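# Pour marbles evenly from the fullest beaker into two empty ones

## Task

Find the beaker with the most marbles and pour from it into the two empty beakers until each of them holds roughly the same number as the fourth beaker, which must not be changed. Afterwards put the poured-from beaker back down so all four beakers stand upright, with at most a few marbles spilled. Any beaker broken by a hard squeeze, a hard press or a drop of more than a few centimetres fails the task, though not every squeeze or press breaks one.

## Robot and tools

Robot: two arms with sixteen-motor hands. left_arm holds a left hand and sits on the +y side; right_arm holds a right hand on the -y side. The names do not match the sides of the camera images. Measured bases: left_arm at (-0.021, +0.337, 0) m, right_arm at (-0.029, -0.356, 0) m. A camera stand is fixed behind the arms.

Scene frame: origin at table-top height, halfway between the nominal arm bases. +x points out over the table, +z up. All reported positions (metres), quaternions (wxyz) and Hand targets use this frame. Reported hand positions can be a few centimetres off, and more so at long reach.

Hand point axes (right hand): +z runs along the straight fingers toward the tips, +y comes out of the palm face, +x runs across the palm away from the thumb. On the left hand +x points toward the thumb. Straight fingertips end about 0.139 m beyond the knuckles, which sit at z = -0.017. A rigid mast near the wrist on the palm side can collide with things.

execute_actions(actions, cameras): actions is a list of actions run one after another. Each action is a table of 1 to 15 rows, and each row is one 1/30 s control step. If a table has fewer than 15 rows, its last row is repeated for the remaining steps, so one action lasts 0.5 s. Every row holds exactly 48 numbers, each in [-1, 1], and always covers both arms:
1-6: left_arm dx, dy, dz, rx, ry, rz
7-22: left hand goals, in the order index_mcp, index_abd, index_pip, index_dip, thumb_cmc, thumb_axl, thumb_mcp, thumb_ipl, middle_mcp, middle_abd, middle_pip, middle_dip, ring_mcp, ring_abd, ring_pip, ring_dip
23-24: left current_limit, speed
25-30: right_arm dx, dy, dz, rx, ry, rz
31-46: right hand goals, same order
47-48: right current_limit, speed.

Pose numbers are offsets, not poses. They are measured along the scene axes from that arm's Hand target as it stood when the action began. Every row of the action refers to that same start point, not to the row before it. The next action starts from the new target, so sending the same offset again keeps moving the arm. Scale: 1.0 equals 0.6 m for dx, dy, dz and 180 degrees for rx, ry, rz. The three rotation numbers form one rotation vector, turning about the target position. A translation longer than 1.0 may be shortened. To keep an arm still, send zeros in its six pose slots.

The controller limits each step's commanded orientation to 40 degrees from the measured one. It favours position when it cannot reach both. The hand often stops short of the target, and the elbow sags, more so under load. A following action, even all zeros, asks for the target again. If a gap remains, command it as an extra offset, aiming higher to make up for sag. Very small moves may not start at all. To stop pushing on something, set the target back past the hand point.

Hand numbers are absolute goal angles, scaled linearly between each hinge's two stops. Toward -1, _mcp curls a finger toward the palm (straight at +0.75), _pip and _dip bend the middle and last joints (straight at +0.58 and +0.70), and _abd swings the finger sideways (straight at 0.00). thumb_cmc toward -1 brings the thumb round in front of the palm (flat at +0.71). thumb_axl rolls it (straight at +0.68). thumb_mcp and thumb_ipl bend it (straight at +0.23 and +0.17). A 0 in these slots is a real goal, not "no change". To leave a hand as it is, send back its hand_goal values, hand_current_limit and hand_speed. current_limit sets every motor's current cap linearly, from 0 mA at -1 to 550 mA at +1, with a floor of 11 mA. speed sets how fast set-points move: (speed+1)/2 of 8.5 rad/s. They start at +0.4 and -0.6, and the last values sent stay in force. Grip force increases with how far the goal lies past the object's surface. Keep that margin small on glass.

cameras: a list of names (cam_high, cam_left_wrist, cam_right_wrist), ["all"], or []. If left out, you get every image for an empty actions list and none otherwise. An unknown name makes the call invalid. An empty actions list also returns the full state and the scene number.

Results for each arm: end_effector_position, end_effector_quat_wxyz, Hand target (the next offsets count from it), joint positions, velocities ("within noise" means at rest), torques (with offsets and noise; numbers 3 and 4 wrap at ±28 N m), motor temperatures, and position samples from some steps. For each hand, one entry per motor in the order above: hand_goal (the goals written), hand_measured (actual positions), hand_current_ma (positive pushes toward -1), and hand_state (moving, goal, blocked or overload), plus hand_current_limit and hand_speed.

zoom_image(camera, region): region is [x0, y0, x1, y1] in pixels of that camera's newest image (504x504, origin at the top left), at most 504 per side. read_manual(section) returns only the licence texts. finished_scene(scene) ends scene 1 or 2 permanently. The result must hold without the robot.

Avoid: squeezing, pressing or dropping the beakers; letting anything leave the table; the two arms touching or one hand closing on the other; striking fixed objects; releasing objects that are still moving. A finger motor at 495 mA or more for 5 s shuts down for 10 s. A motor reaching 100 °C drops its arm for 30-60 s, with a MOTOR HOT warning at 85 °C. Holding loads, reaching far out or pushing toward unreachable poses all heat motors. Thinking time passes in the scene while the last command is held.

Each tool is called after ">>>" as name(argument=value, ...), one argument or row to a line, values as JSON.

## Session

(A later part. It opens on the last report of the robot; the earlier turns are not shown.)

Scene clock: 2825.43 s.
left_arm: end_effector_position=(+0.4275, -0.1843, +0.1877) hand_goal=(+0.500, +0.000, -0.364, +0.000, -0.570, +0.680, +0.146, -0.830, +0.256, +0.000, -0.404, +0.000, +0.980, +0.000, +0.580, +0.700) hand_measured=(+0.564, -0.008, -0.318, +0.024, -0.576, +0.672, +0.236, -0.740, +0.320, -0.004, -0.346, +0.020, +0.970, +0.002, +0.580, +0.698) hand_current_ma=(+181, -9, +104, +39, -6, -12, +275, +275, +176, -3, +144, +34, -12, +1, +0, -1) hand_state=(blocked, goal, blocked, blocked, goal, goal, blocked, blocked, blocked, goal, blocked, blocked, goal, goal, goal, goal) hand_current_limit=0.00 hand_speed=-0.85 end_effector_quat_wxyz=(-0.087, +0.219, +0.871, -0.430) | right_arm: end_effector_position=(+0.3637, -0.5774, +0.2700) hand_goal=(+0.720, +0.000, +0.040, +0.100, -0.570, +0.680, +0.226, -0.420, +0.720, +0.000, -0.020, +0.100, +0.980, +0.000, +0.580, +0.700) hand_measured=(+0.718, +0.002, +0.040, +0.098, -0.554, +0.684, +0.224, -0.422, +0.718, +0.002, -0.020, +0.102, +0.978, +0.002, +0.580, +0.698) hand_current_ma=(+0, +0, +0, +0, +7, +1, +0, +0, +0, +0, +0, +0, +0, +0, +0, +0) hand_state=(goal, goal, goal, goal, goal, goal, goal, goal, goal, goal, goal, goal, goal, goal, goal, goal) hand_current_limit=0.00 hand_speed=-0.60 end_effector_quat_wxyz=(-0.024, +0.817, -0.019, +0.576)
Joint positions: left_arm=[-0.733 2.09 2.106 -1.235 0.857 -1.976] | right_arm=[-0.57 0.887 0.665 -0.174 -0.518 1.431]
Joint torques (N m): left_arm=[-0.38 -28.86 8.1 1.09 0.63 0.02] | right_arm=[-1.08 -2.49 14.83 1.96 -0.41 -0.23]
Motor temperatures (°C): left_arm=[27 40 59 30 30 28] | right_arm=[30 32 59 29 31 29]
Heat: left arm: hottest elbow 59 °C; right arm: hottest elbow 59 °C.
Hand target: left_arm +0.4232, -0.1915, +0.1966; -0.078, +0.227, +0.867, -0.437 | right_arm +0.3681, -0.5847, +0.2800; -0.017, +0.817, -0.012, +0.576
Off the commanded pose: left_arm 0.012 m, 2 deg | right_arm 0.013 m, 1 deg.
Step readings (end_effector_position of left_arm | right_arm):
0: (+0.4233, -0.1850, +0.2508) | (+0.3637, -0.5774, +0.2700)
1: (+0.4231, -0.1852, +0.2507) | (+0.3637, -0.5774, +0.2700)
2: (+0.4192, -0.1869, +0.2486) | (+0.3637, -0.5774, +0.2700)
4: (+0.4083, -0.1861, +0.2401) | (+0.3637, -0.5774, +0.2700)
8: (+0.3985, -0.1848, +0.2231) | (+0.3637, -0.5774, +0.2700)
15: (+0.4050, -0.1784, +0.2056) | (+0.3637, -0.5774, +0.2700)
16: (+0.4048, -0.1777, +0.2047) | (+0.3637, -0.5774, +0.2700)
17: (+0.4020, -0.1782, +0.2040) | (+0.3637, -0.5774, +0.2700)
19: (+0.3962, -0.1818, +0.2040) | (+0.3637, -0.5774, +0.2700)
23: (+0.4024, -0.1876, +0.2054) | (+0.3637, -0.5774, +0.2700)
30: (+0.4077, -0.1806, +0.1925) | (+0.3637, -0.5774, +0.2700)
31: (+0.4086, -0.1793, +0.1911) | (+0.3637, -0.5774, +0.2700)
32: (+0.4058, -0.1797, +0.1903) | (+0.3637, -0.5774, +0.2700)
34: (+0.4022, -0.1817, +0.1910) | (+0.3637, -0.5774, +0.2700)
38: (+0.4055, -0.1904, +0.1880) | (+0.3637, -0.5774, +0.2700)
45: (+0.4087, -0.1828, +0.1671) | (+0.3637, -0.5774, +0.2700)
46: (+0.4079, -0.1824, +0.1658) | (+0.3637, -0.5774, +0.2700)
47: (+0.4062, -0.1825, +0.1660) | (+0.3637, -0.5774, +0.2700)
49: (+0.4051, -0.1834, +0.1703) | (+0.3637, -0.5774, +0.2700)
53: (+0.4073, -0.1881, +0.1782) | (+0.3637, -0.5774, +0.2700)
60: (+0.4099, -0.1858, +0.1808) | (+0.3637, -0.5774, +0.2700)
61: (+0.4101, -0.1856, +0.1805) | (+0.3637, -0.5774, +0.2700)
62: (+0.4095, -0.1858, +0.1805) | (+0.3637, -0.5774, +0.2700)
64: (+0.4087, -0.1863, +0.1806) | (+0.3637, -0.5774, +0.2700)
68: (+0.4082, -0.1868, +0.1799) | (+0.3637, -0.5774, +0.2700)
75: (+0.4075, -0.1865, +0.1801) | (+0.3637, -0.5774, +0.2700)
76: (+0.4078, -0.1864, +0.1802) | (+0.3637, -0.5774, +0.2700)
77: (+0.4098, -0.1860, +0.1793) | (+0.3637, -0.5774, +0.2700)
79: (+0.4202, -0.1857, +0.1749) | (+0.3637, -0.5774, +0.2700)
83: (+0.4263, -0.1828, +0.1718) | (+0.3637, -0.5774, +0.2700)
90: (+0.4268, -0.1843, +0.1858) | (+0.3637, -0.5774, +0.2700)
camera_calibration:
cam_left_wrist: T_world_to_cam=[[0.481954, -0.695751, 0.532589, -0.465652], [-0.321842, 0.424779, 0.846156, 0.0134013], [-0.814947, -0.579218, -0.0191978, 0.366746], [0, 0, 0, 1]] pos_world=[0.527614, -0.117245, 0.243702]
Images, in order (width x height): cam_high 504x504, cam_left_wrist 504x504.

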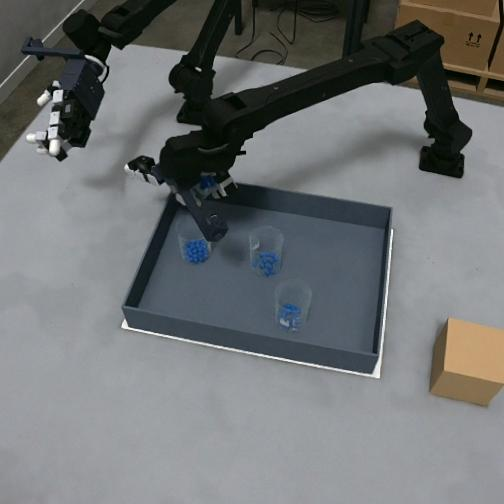

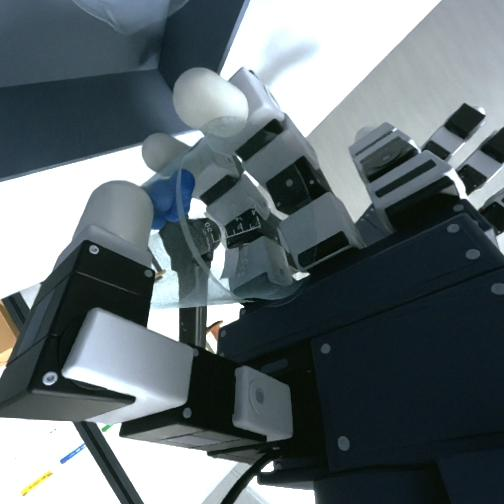

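>>> execute_actions(
  actions=[
    [[0,0,0,0.0116,0.06567,0,0.5,0,-0.365,0,-0.571,0.68,0.145,-0.83,0.255,0,-0.405,0,0.98,0,0.58,0.7,0,-0.85,0,0,0,0,0,0,0.72,0,0.04,0.1,-0.571,0.68,0.225,-0.42,0.72,0,-0.02,0.1,0.98,0,0.58,0.7,0,-0.6]],
    [[0,0,0,0.00184,0.01043,0,0.5,0,-0.365,0,-0.571,0.68,0.145,-0.83,0.255,0,-0.405,0,0.98,0,0.58,0.7,0,-0.85,0,0,0,0,0,0,0.72,0,0.04,0.1,-0.571,0.68,0.225,-0.42,0.72,0,-0.02,0.1,0.98,0,0.58,0.7,0,-0.6]],
    [[0,0,0,-0.01344,-0.0761,0,0.5,0,-0.365,0,-0.571,0.68,0.145,-0.83,0.255,0,-0.405,0,0.98,0,0.58,0.7,0,-0.85,0,0,0,0,0,0,0.72,0,0.04,0.1,-0.571,0.68,0.225,-0.42,0.72,0,-0.02,0.1,0.98,0,0.58,0.7,0,-0.6]],
  ],
  cameras=["cam_left_wrist","cam_high"],
)

>>> zoom_image(
  camera="cam_high",
  region=[175, 230, 215, 270],
)

>>> zoom_image(
  camera="cam_left_wrist",
  region=[80, 60, 340, 320],
)

Scene clock: 2836.63 s.
left_arm: end_effector_position=(+0.4277, -0.1847, +0.1869) hand_goal=(+0.500, +0.000, -0.364, +0.000, -0.570, +0.680, +0.146, -0.830, +0.256, +0.000, -0.404, +0.000, +0.980, +0.000, +0.580, +0.700) hand_measured=(+0.564, -0.008, -0.318, +0.024, -0.576, +0.672, +0.236, -0.740, +0.320, -0.004, -0.346, +0.020, +0.970, +0.002, +0.580, +0.698) hand_current_ma=(+181, -9, +104, +39, -6, -12, +275, +275, +176, -3, +144, +34, -12, +1, +0, -1) hand_state=(blocked, goal, blocked, blocked, goal, goal, blocked, blocked, blocked, goal, blocked, blocked, goal, goal, goal, goal) hand_current_limit=0.00 hand_speed=-0.85 end_effector_quat_wxyz=(-0.087, +0.220, +0.871, -0.431) | right_arm: end_effector_position=(+0.3637, -0.5774, +0.2700) hand_goal=(+0.720, +0.000, +0.040, +0.100, -0.570, +0.680, +0.226, -0.420, +0.720, +0.000, -0.020, +0.100, +0.980, +0.000, +0.580, +0.700) hand_measured=(+0.718, +0.002, +0.040, +0.098, -0.554, +0.684, +0.224, -0.422, +0.718, +0.002, -0.020, +0.102, +0.978, +0.002, +0.580, +0.698) hand_current_ma=(+0, +0, +0, +0, +7, +1, +0, +0, +0, +0, +0, +0, +0, +0, +0, +0) hand_state=(goal, goal, goal, goal, goal, goal, goal, goal, goal, goal, goal, goal, goal, goal, goal, goal) hand_current_limit=0.00 hand_speed=-0.60 end_effector_quat_wxyz=(-0.024, +0.817, -0.019, +0.576)
Joint positions: left_arm=[-0.733 2.092 2.107 -1.235 0.859 -1.973] | right_arm=[-0.57 0.887 0.665 -0.174 -0.518 1.431]
Joint torques (N m): left_arm=[-0.38 -29.04 8.13 1.07 0.63 0] | right_arm=[-1.2 -2.55 14.74 1.91 -0.42 -0.21]
Motor temperatures (°C): left_arm=[27 41 59 30 30 28] | right_arm=[30 32 59 29 31 29]
Heat: left arm: hottest elbow 59 °C; right arm: hottest elbow 59 °C.
Hand target: left_arm +0.4232, -0.1915, +0.1967; -0.077, +0.227, +0.867, -0.437 | right_arm +0.3681, -0.5847, +0.2800; -0.017, +0.817, -0.012, +0.576
Off the commanded pose: left_arm 0.013 m, 2 deg | right_arm 0.013 m, 1 deg.
Step readings (end_effector_position of left_arm | right_arm):
0: (+0.4275, -0.1843, +0.1877) | (+0.3637, -0.5774, +0.2700)
1: (+0.4273, -0.1845, +0.1878) | (+0.3637, -0.5774, +0.2700)
2: (+0.4251, -0.1848, +0.1880) | (+0.3637, -0.5774, +0.2700)
4: (+0.4159, -0.1852, +0.1902) | (+0.3637, -0.5774, +0.2700)
8: (+0.4112, -0.1873, +0.1892) | (+0.3637, -0.5774, +0.2700)
15: (+0.4099, -0.1854, +0.1743) | (+0.3637, -0.5774, +0.2700)
16: (+0.4098, -0.1854, +0.1729) | (+0.3637, -0.5774, +0.2700)
17: (+0.4089, -0.1852, +0.1721) | (+0.3637, -0.5774, +0.2700)
19: (+0.4085, -0.1851, +0.1726) | (+0.3637, -0.5774, +0.2700)
23: (+0.4090, -0.1855, +0.1761) | (+0.3637, -0.5774, +0.2700)
30: (+0.4092, -0.1863, +0.1844) | (+0.3637, -0.5774, +0.2700)
31: (+0.4096, -0.1863, +0.1845) | (+0.3637, -0.5774, +0.2700)
32: (+0.4121, -0.1859, +0.1838) | (+0.3637, -0.5774, +0.2700)
34: (+0.4217, -0.1852, +0.1787) | (+0.3637, -0.5774, +0.2700)
38: (+0.4262, -0.1829, +0.1729) | (+0.3637, -0.5774, +0.2700)
45: (+0.4269, -0.1843, +0.1832) | (+0.3637, -0.5774, +0.2700)
camera_calibration:
cam_left_wrist: T_world_to_cam=[[0.48002, -0.696193, 0.533757, -0.465102], [-0.321204, 0.426705, 0.845429, 0.01449], [-0.816339, -0.577268, -0.0187929, 0.367487], [0, 0, 0, 1]] pos_world=[0.527906, -0.117845, 0.242907]
Images, in order (width x height): cam_high 504x504, cam_left_wrist 504x504.

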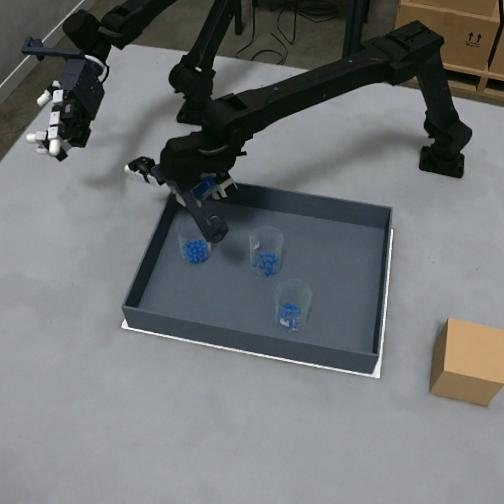

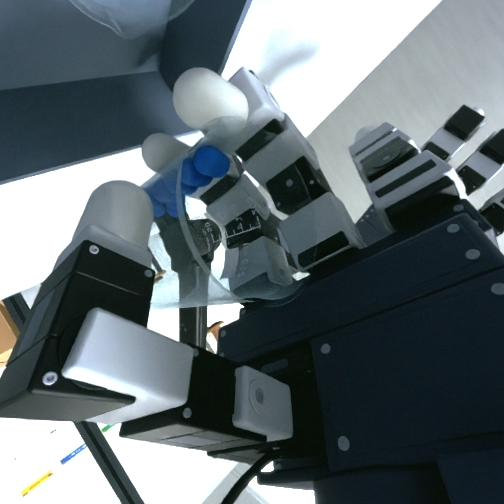

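Scaled by 12.600 from the camera's 504x504 image, which has a finer 720x720 frame.

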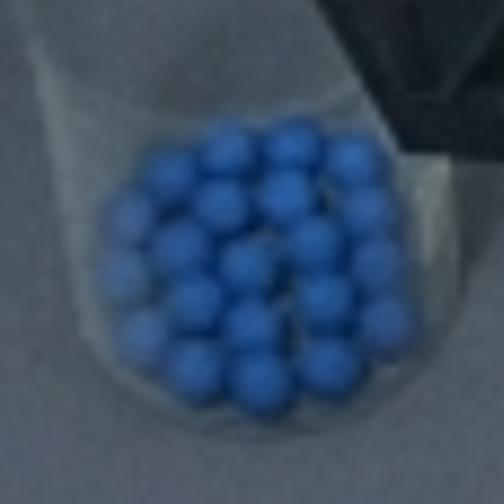

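Scaled by 1.938 from the camera's 504x504 image, which has a finer 720x720 frame.

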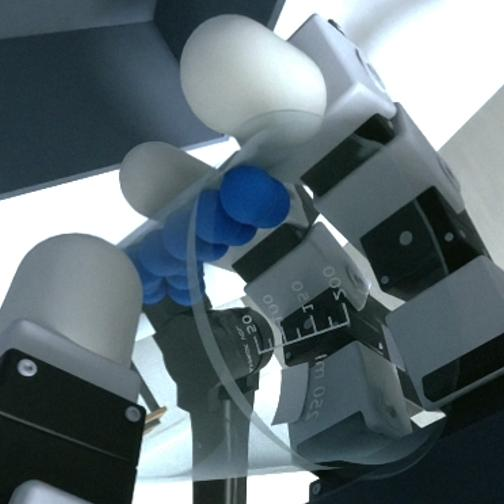

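>>> execute_actions(
  actions=[
    [[0,0,0,0.0116,0.06567,0,0.5,0,-0.365,0,-0.571,0.68,0.145,-0.83,0.255,0,-0.405,0,0.98,0,0.58,0.7,0,-0.85,0,0,0,0,0,0,0.72,0,0.04,0.1,-0.571,0.68,0.225,-0.42,0.72,0,-0.02,0.1,0.98,0,0.58,0.7,0,-0.6]],
    [[0,0,0,0.00097,0.00547,0,0.5,0,-0.365,0,-0.571,0.68,0.145,-0.83,0.255,0,-0.405,0,0.98,0,0.58,0.7,0,-0.85,0,0,0,0,0,0,0.72,0,0.04,0.1,-0.571,0.68,0.225,-0.42,0.72,0,-0.02,0.1,0.98,0,0.58,0.7,0,-0.6]],
    [[0,0,0,-0.01257,-0.07114,0,0.5,0,-0.365,0,-0.571,0.68,0.145,-0.83,0.255,0,-0.405,0,0.98,0,0.58,0.7,0,-0.85,0,0,0,0,0,0,0.72,0,0.04,0.1,-0.571,0.68,0.225,-0.42,0.72,0,-0.02,0.1,0.98,0,0.58,0.7,0,-0.6]],
  ],
  cameras=["cam_left_wrist","cam_high"],
)

>>> zoom_image(
  camera="cam_high",
  region=[175, 230, 215, 270],
)

>>> zoom_image(
  camera="cam_left_wrist",
  region=[80, 60, 340, 320],
)

Scene clock: 2852.93 s.
left_arm: end_effector_position=(+0.4276, -0.1848, +0.1871) hand_goal=(+0.500, +0.000, -0.364, +0.000, -0.570, +0.680, +0.146, -0.830, +0.256, +0.000, -0.404, +0.000, +0.980, +0.000, +0.580, +0.700) hand_measured=(+0.564, -0.008, -0.318, +0.024, -0.576, +0.672, +0.236, -0.740, +0.320, -0.004, -0.346, +0.020, +0.970, +0.002, +0.580, +0.698) hand_current_ma=(+181, -9, +104, +39, -6, -12, +275, +275, +176, -3, +144, +34, -12, +1, +0, -1) hand_state=(blocked, goal, blocked, blocked, goal, goal, blocked, blocked, blocked, goal, blocked, blocked, goal, goal, goal, goal) hand_current_limit=0.00 hand_speed=-0.85 end_effector_quat_wxyz=(-0.087, +0.219, +0.871, -0.431) | right_arm: end_effector_position=(+0.3637, -0.5774, +0.2700) hand_goal=(+0.720, +0.000, +0.040, +0.100, -0.570, +0.680, +0.226, -0.420, +0.720, +0.000, -0.020, +0.100, +0.980, +0.000, +0.580, +0.700) hand_measured=(+0.718, +0.002, +0.040, +0.098, -0.554, +0.684, +0.224, -0.422, +0.718, +0.002, -0.020, +0.102, +0.978, +0.002, +0.580, +0.698) hand_current_ma=(+0, +0, +0, +0, +7, +1, +0, +0, +0, +0, +0, +0, +0, +0, +0, +0) hand_state=(goal, goal, goal, goal, goal, goal, goal, goal, goal, goal, goal, goal, goal, goal, goal, goal) hand_current_limit=0.00 hand_speed=-0.60 end_effector_quat_wxyz=(-0.024, +0.817, -0.019, +0.576)
Joint positions: left_arm=[-0.733 2.091 2.106 -1.234 0.859 -1.976] | right_arm=[-0.57 0.887 0.665 -0.174 -0.518 1.431]
Joint torques (N m): left_arm=[-0.38 -28.92 8.09 1.09 0.62 0.02] | right_arm=[-1.14 -2.26 14.75 2.04 -0.39 -0.24]
Motor temperatures (°C): left_arm=[27 39 59 30 30 28] | right_arm=[30 32 59 29 31 29]
Heat: left arm: hottest elbow 59 °C; right arm: hottest elbow 59 °C.
Hand target: left_arm +0.4232, -0.1915, +0.1965; -0.078, +0.227, +0.867, -0.437 | right_arm +0.3681, -0.5847, +0.2800; -0.017, +0.817, -0.012, +0.576
Off the commanded pose: left_arm 0.012 m, 2 deg | right_arm 0.013 m, 1 deg.
Step readings (end_effector_position of left_arm | right_arm):
0: (+0.4277, -0.1847, +0.1869) | (+0.3637, -0.5774, +0.2700)
1: (+0.4277, -0.1847, +0.1869) | (+0.3637, -0.5774, +0.2700)
2: (+0.4259, -0.1851, +0.1873) | (+0.3637, -0.5774, +0.2700)
4: (+0.4158, -0.1850, +0.1893) | (+0.3637, -0.5774, +0.2700)
8: (+0.4112, -0.1874, +0.1889) | (+0.3637, -0.5774, +0.2700)
15: (+0.4101, -0.1855, +0.1744) | (+0.3637, -0.5774, +0.2700)
16: (+0.4097, -0.1852, +0.1732) | (+0.3637, -0.5774, +0.2700)
17: (+0.4092, -0.1851, +0.1724) | (+0.3637, -0.5774, +0.2700)
19: (+0.4088, -0.1850, +0.1724) | (+0.3637, -0.5774, +0.2700)
23: (+0.4091, -0.1852, +0.1754) | (+0.3637, -0.5774, +0.2700)
30: (+0.4097, -0.1861, +0.1829) | (+0.3637, -0.5774, +0.2700)
31: (+0.4096, -0.1860, +0.1832) | (+0.3637, -0.5774, +0.2700)
32: (+0.4116, -0.1856, +0.1828) | (+0.3637, -0.5774, +0.2700)
34: (+0.4213, -0.1853, +0.1780) | (+0.3637, -0.5774, +0.2700)
38: (+0.4263, -0.1828, +0.1731) | (+0.3637, -0.5774, +0.2700)
45: (+0.4267, -0.1843, +0.1841) | (+0.3637, -0.5774, +0.2700)
camera_calibration:
cam_left_wrist: T_world_to_cam=[[0.481935, -0.695285, 0.533214, -0.465814], [-0.321076, 0.426084, 0.845791, 0.0141041], [-0.81526, -0.578819, -0.0178942, 0.366498], [0, 0, 0, 1]] pos_world=[0.527812, -0.117746, 0.243008]
Images, in order (width x height): cam_high 504x504, cam_left_wrist 504x504.

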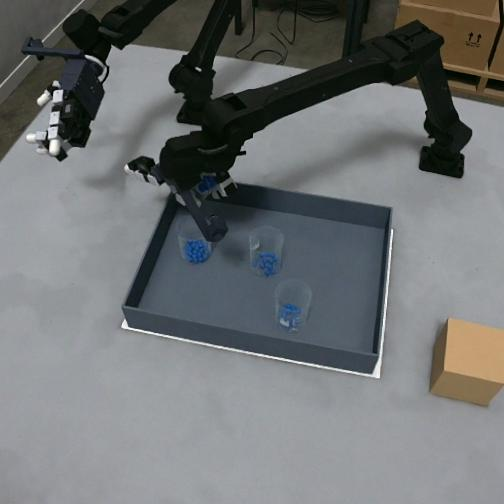

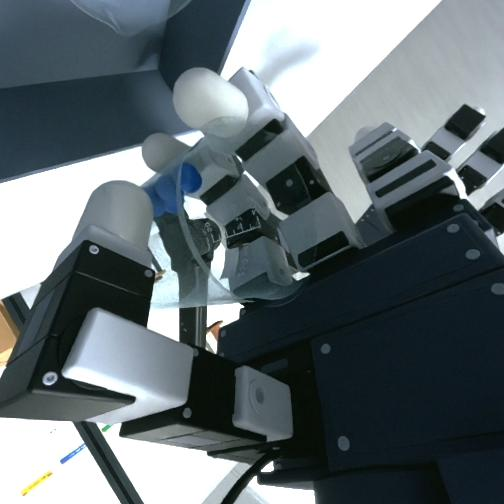

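Scaled by 12.600 from the camera's 504x504 image, which has a finer 720x720 frame.

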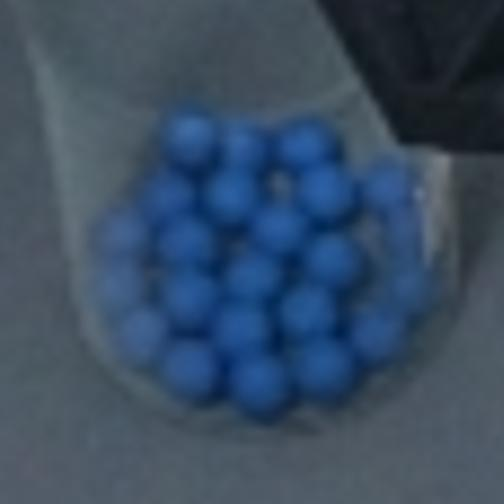

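Scaled by 1.938 from the camera's 504x504 image, which has a finer 720x720 frame.

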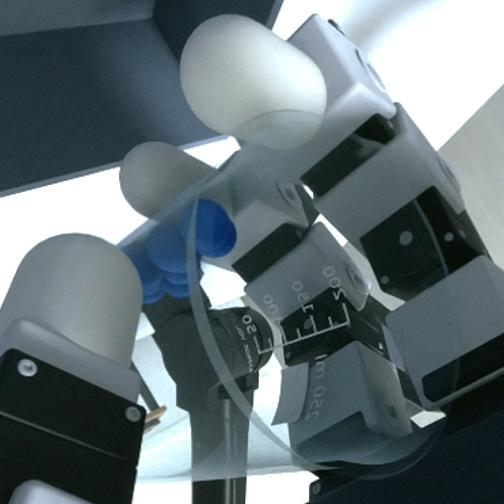

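>>> execute_actions(
  actions=[
    [[0,0,0.05,-0.01837,-0.10397,0,0.5,0,-0.365,0,-0.571,0.68,0.145,-0.83,0.255,0,-0.405,0,0.98,0,0.58,0.7,0,-0.85,0,0,0,0,0,0,0.72,0,0.04,0.1,-0.571,0.68,0.225,-0.42,0.72,0,-0.02,0.1,0.98,0,0.58,0.7,0,-0.6]],
    [[0,0,0.05,-0.01837,-0.10397,0,0.5,0,-0.365,0,-0.571,0.68,0.145,-0.83,0.255,0,-0.405,0,0.98,0,0.58,0.7,0,-0.85,0,0,0,0,0,0,0.72,0,0.04,0.1,-0.571,0.68,0.225,-0.42,0.72,0,-0.02,0.1,0.98,0,0.58,0.7,0,-0.6]],
    [[0,0,0.05,-0.01837,-0.10397,0,0.5,0,-0.365,0,-0.571,0.68,0.145,-0.83,0.255,0,-0.405,0,0.98,0,0.58,0.7,0,-0.85,0,0,0,0,0,0,0.72,0,0.04,0.1,-0.571,0.68,0.225,-0.42,0.72,0,-0.02,0.1,0.98,0,0.58,0.7,0,-0.6]],
    [[0,0.0406,0.05,-0.01837,-0.10397,0,0.5,0,-0.365,0,-0.571,0.68,0.145,-0.83,0.255,0,-0.405,0,0.98,0,0.58,0.7,0,-0.85,0,0,0,0,0,0,0.72,0,0.04,0.1,-0.571,0.68,0.225,-0.42,0.72,0,-0.02,0.1,0.98,0,0.58,0.7,0,-0.6]],
  ],
  cameras=["cam_left_wrist","cam_high"],
)

>>> zoom_image(
  camera="cam_high",
  region=[180, 120, 260, 200],
)

Scene clock: 2867.10 s.
left_arm: end_effector_position=(+0.4260, -0.1607, +0.2981) hand_goal=(+0.500, +0.000, -0.364, +0.000, -0.570, +0.680, +0.146, -0.830, +0.256, +0.000, -0.404, +0.000, +0.980, +0.000, +0.580, +0.700) hand_measured=(+0.564, -0.008, -0.318, +0.022, -0.576, +0.672, +0.236, -0.740, +0.320, -0.004, -0.346, +0.020, +0.974, +0.002, +0.580, +0.698) hand_current_ma=(+181, -9, +104, +38, -5, -12, +275, +275, +176, -3, +144, +34, -6, +1, +0, -1) hand_state=(blocked, goal, blocked, blocked, goal, goal, blocked, blocked, blocked, goal, blocked, blocked, goal, goal, goal, goal) hand_current_limit=0.00 hand_speed=-0.85 end_effector_quat_wxyz=(+0.467, +0.439, +0.708, -0.296) | right_arm: end_effector_position=(+0.3637, -0.5774, +0.2700) hand_goal=(+0.720, +0.000, +0.040, +0.100, -0.570, +0.680, +0.226, -0.420, +0.720, +0.000, -0.020, +0.100, +0.980, +0.000, +0.580, +0.700) hand_measured=(+0.718, +0.002, +0.040, +0.098, -0.554, +0.684, +0.224, -0.422, +0.718, +0.002, -0.020, +0.102, +0.978, +0.002, +0.580, +0.698) hand_current_ma=(+0, +0, +0, +0, +7, +1, +0, +0, +0, +0, +0, +0, +0, +0, +0, +0) hand_state=(goal, goal, goal, goal, goal, goal, goal, goal, goal, goal, goal, goal, goal, goal, goal, goal) hand_current_limit=0.00 hand_speed=-0.60 end_effector_quat_wxyz=(-0.024, +0.817, -0.019, +0.576)
Joint positions: left_arm=[-0.916 1.504 1.25 -0.152 0.187 -1.502] | right_arm=[-0.57 0.887 0.665 -0.174 -0.518 1.431]
Joint torques (N m): left_arm=[-0.15 -19.72 9.11 2.7 0.1 0.45] | right_arm=[-0.85 -2.2 14.78 1.95 -0.42 -0.24]
Motor temperatures (°C): left_arm=[27 40 58 30 30 28] | right_arm=[30 32 60 29 31 29]
Heat: left arm: hottest elbow 58 °C; right arm: hottest elbow 60 °C.
Hand target: left_arm +0.4231, -0.1671, +0.3166; +0.489, +0.452, +0.683, -0.300 | right_arm +0.3681, -0.5847, +0.2800; -0.017, +0.817, -0.012, +0.576
Off the commanded pose: left_arm 0.020 m, 4 deg | right_arm 0.013 m, 1 deg.
Step readings (end_effector_position of left_arm | right_arm):
0: (+0.4276, -0.1848, +0.1871) | (+0.3637, -0.5774, +0.2700)
1: (+0.4280, -0.1844, +0.1866) | (+0.3637, -0.5774, +0.2700)
2: (+0.4301, -0.1833, +0.1849) | (+0.3637, -0.5774, +0.2700)
4: (+0.4361, -0.1767, +0.1797) | (+0.3637, -0.5774, +0.2700)
8: (+0.4318, -0.1720, +0.1867) | (+0.3637, -0.5774, +0.2700)
15: (+0.4243, -0.1835, +0.2259) | (+0.3637, -0.5774, +0.2700)
16: (+0.4235, -0.1847, +0.2293) | (+0.3637, -0.5774, +0.2700)
17: (+0.4255, -0.1846, +0.2307) | (+0.3637, -0.5774, +0.2700)
19: (+0.4292, -0.1817, +0.2305) | (+0.3637, -0.5774, +0.2700)
23: (+0.4253, -0.1755, +0.2316) | (+0.3637, -0.5774, +0.2700)
30: (+0.4234, -0.1828, +0.2444) | (+0.3637, -0.5774, +0.2700)
31: (+0.4240, -0.1830, +0.2448) | (+0.3637, -0.5774, +0.2700)
32: (+0.4267, -0.1828, +0.2456) | (+0.3637, -0.5774, +0.2700)
34: (+0.4322, -0.1774, +0.2465) | (+0.3637, -0.5774, +0.2700)
38: (+0.4269, -0.1730, +0.2518) | (+0.3637, -0.5774, +0.2700)
45: (+0.4235, -0.1832, +0.2725) | (+0.3637, -0.5774, +0.2700)
46: (+0.4227, -0.1849, +0.2735) | (+0.3637, -0.5774, +0.2700)
47: (+0.4247, -0.1841, +0.2750) | (+0.3637, -0.5774, +0.2700)
49: (+0.4272, -0.1742, +0.2759) | (+0.3637, -0.5774, +0.2700)
53: (+0.4218, -0.1582, +0.2781) | (+0.3637, -0.5774, +0.2700)
60: (+0.4249, -0.1599, +0.2974) | (+0.3637, -0.5774, +0.2700)
camera_calibration:
cam_left_wrist: T_world_to_cam=[[-0.439587, -0.55011, 0.71003, -0.144274], [-0.850024, 0.510201, -0.130971, 0.439449], [-0.29021, -0.661116, -0.691884, 0.345157], [0, 0, 0, 1]] pos_world=[0.410289, -0.0753851, 0.398802]
Images, in order (width x height): cam_high 504x504, cam_left_wrist 504x504.

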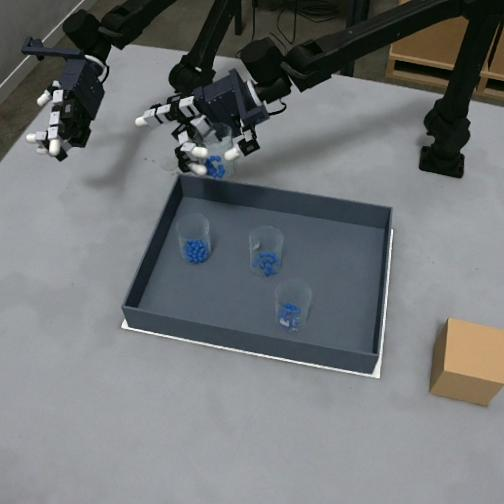

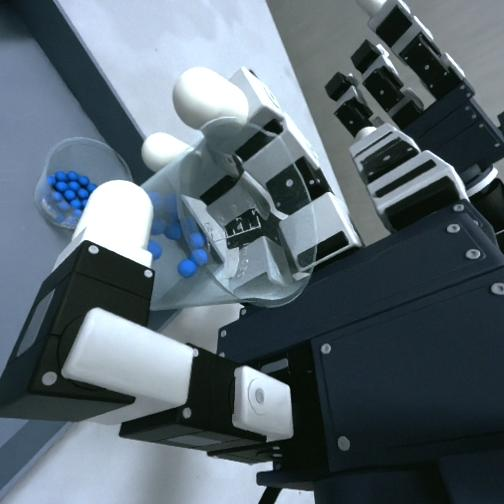

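Scaled by 6.300 from the camera's 504x504 image, which has a finer 720x720 frame.

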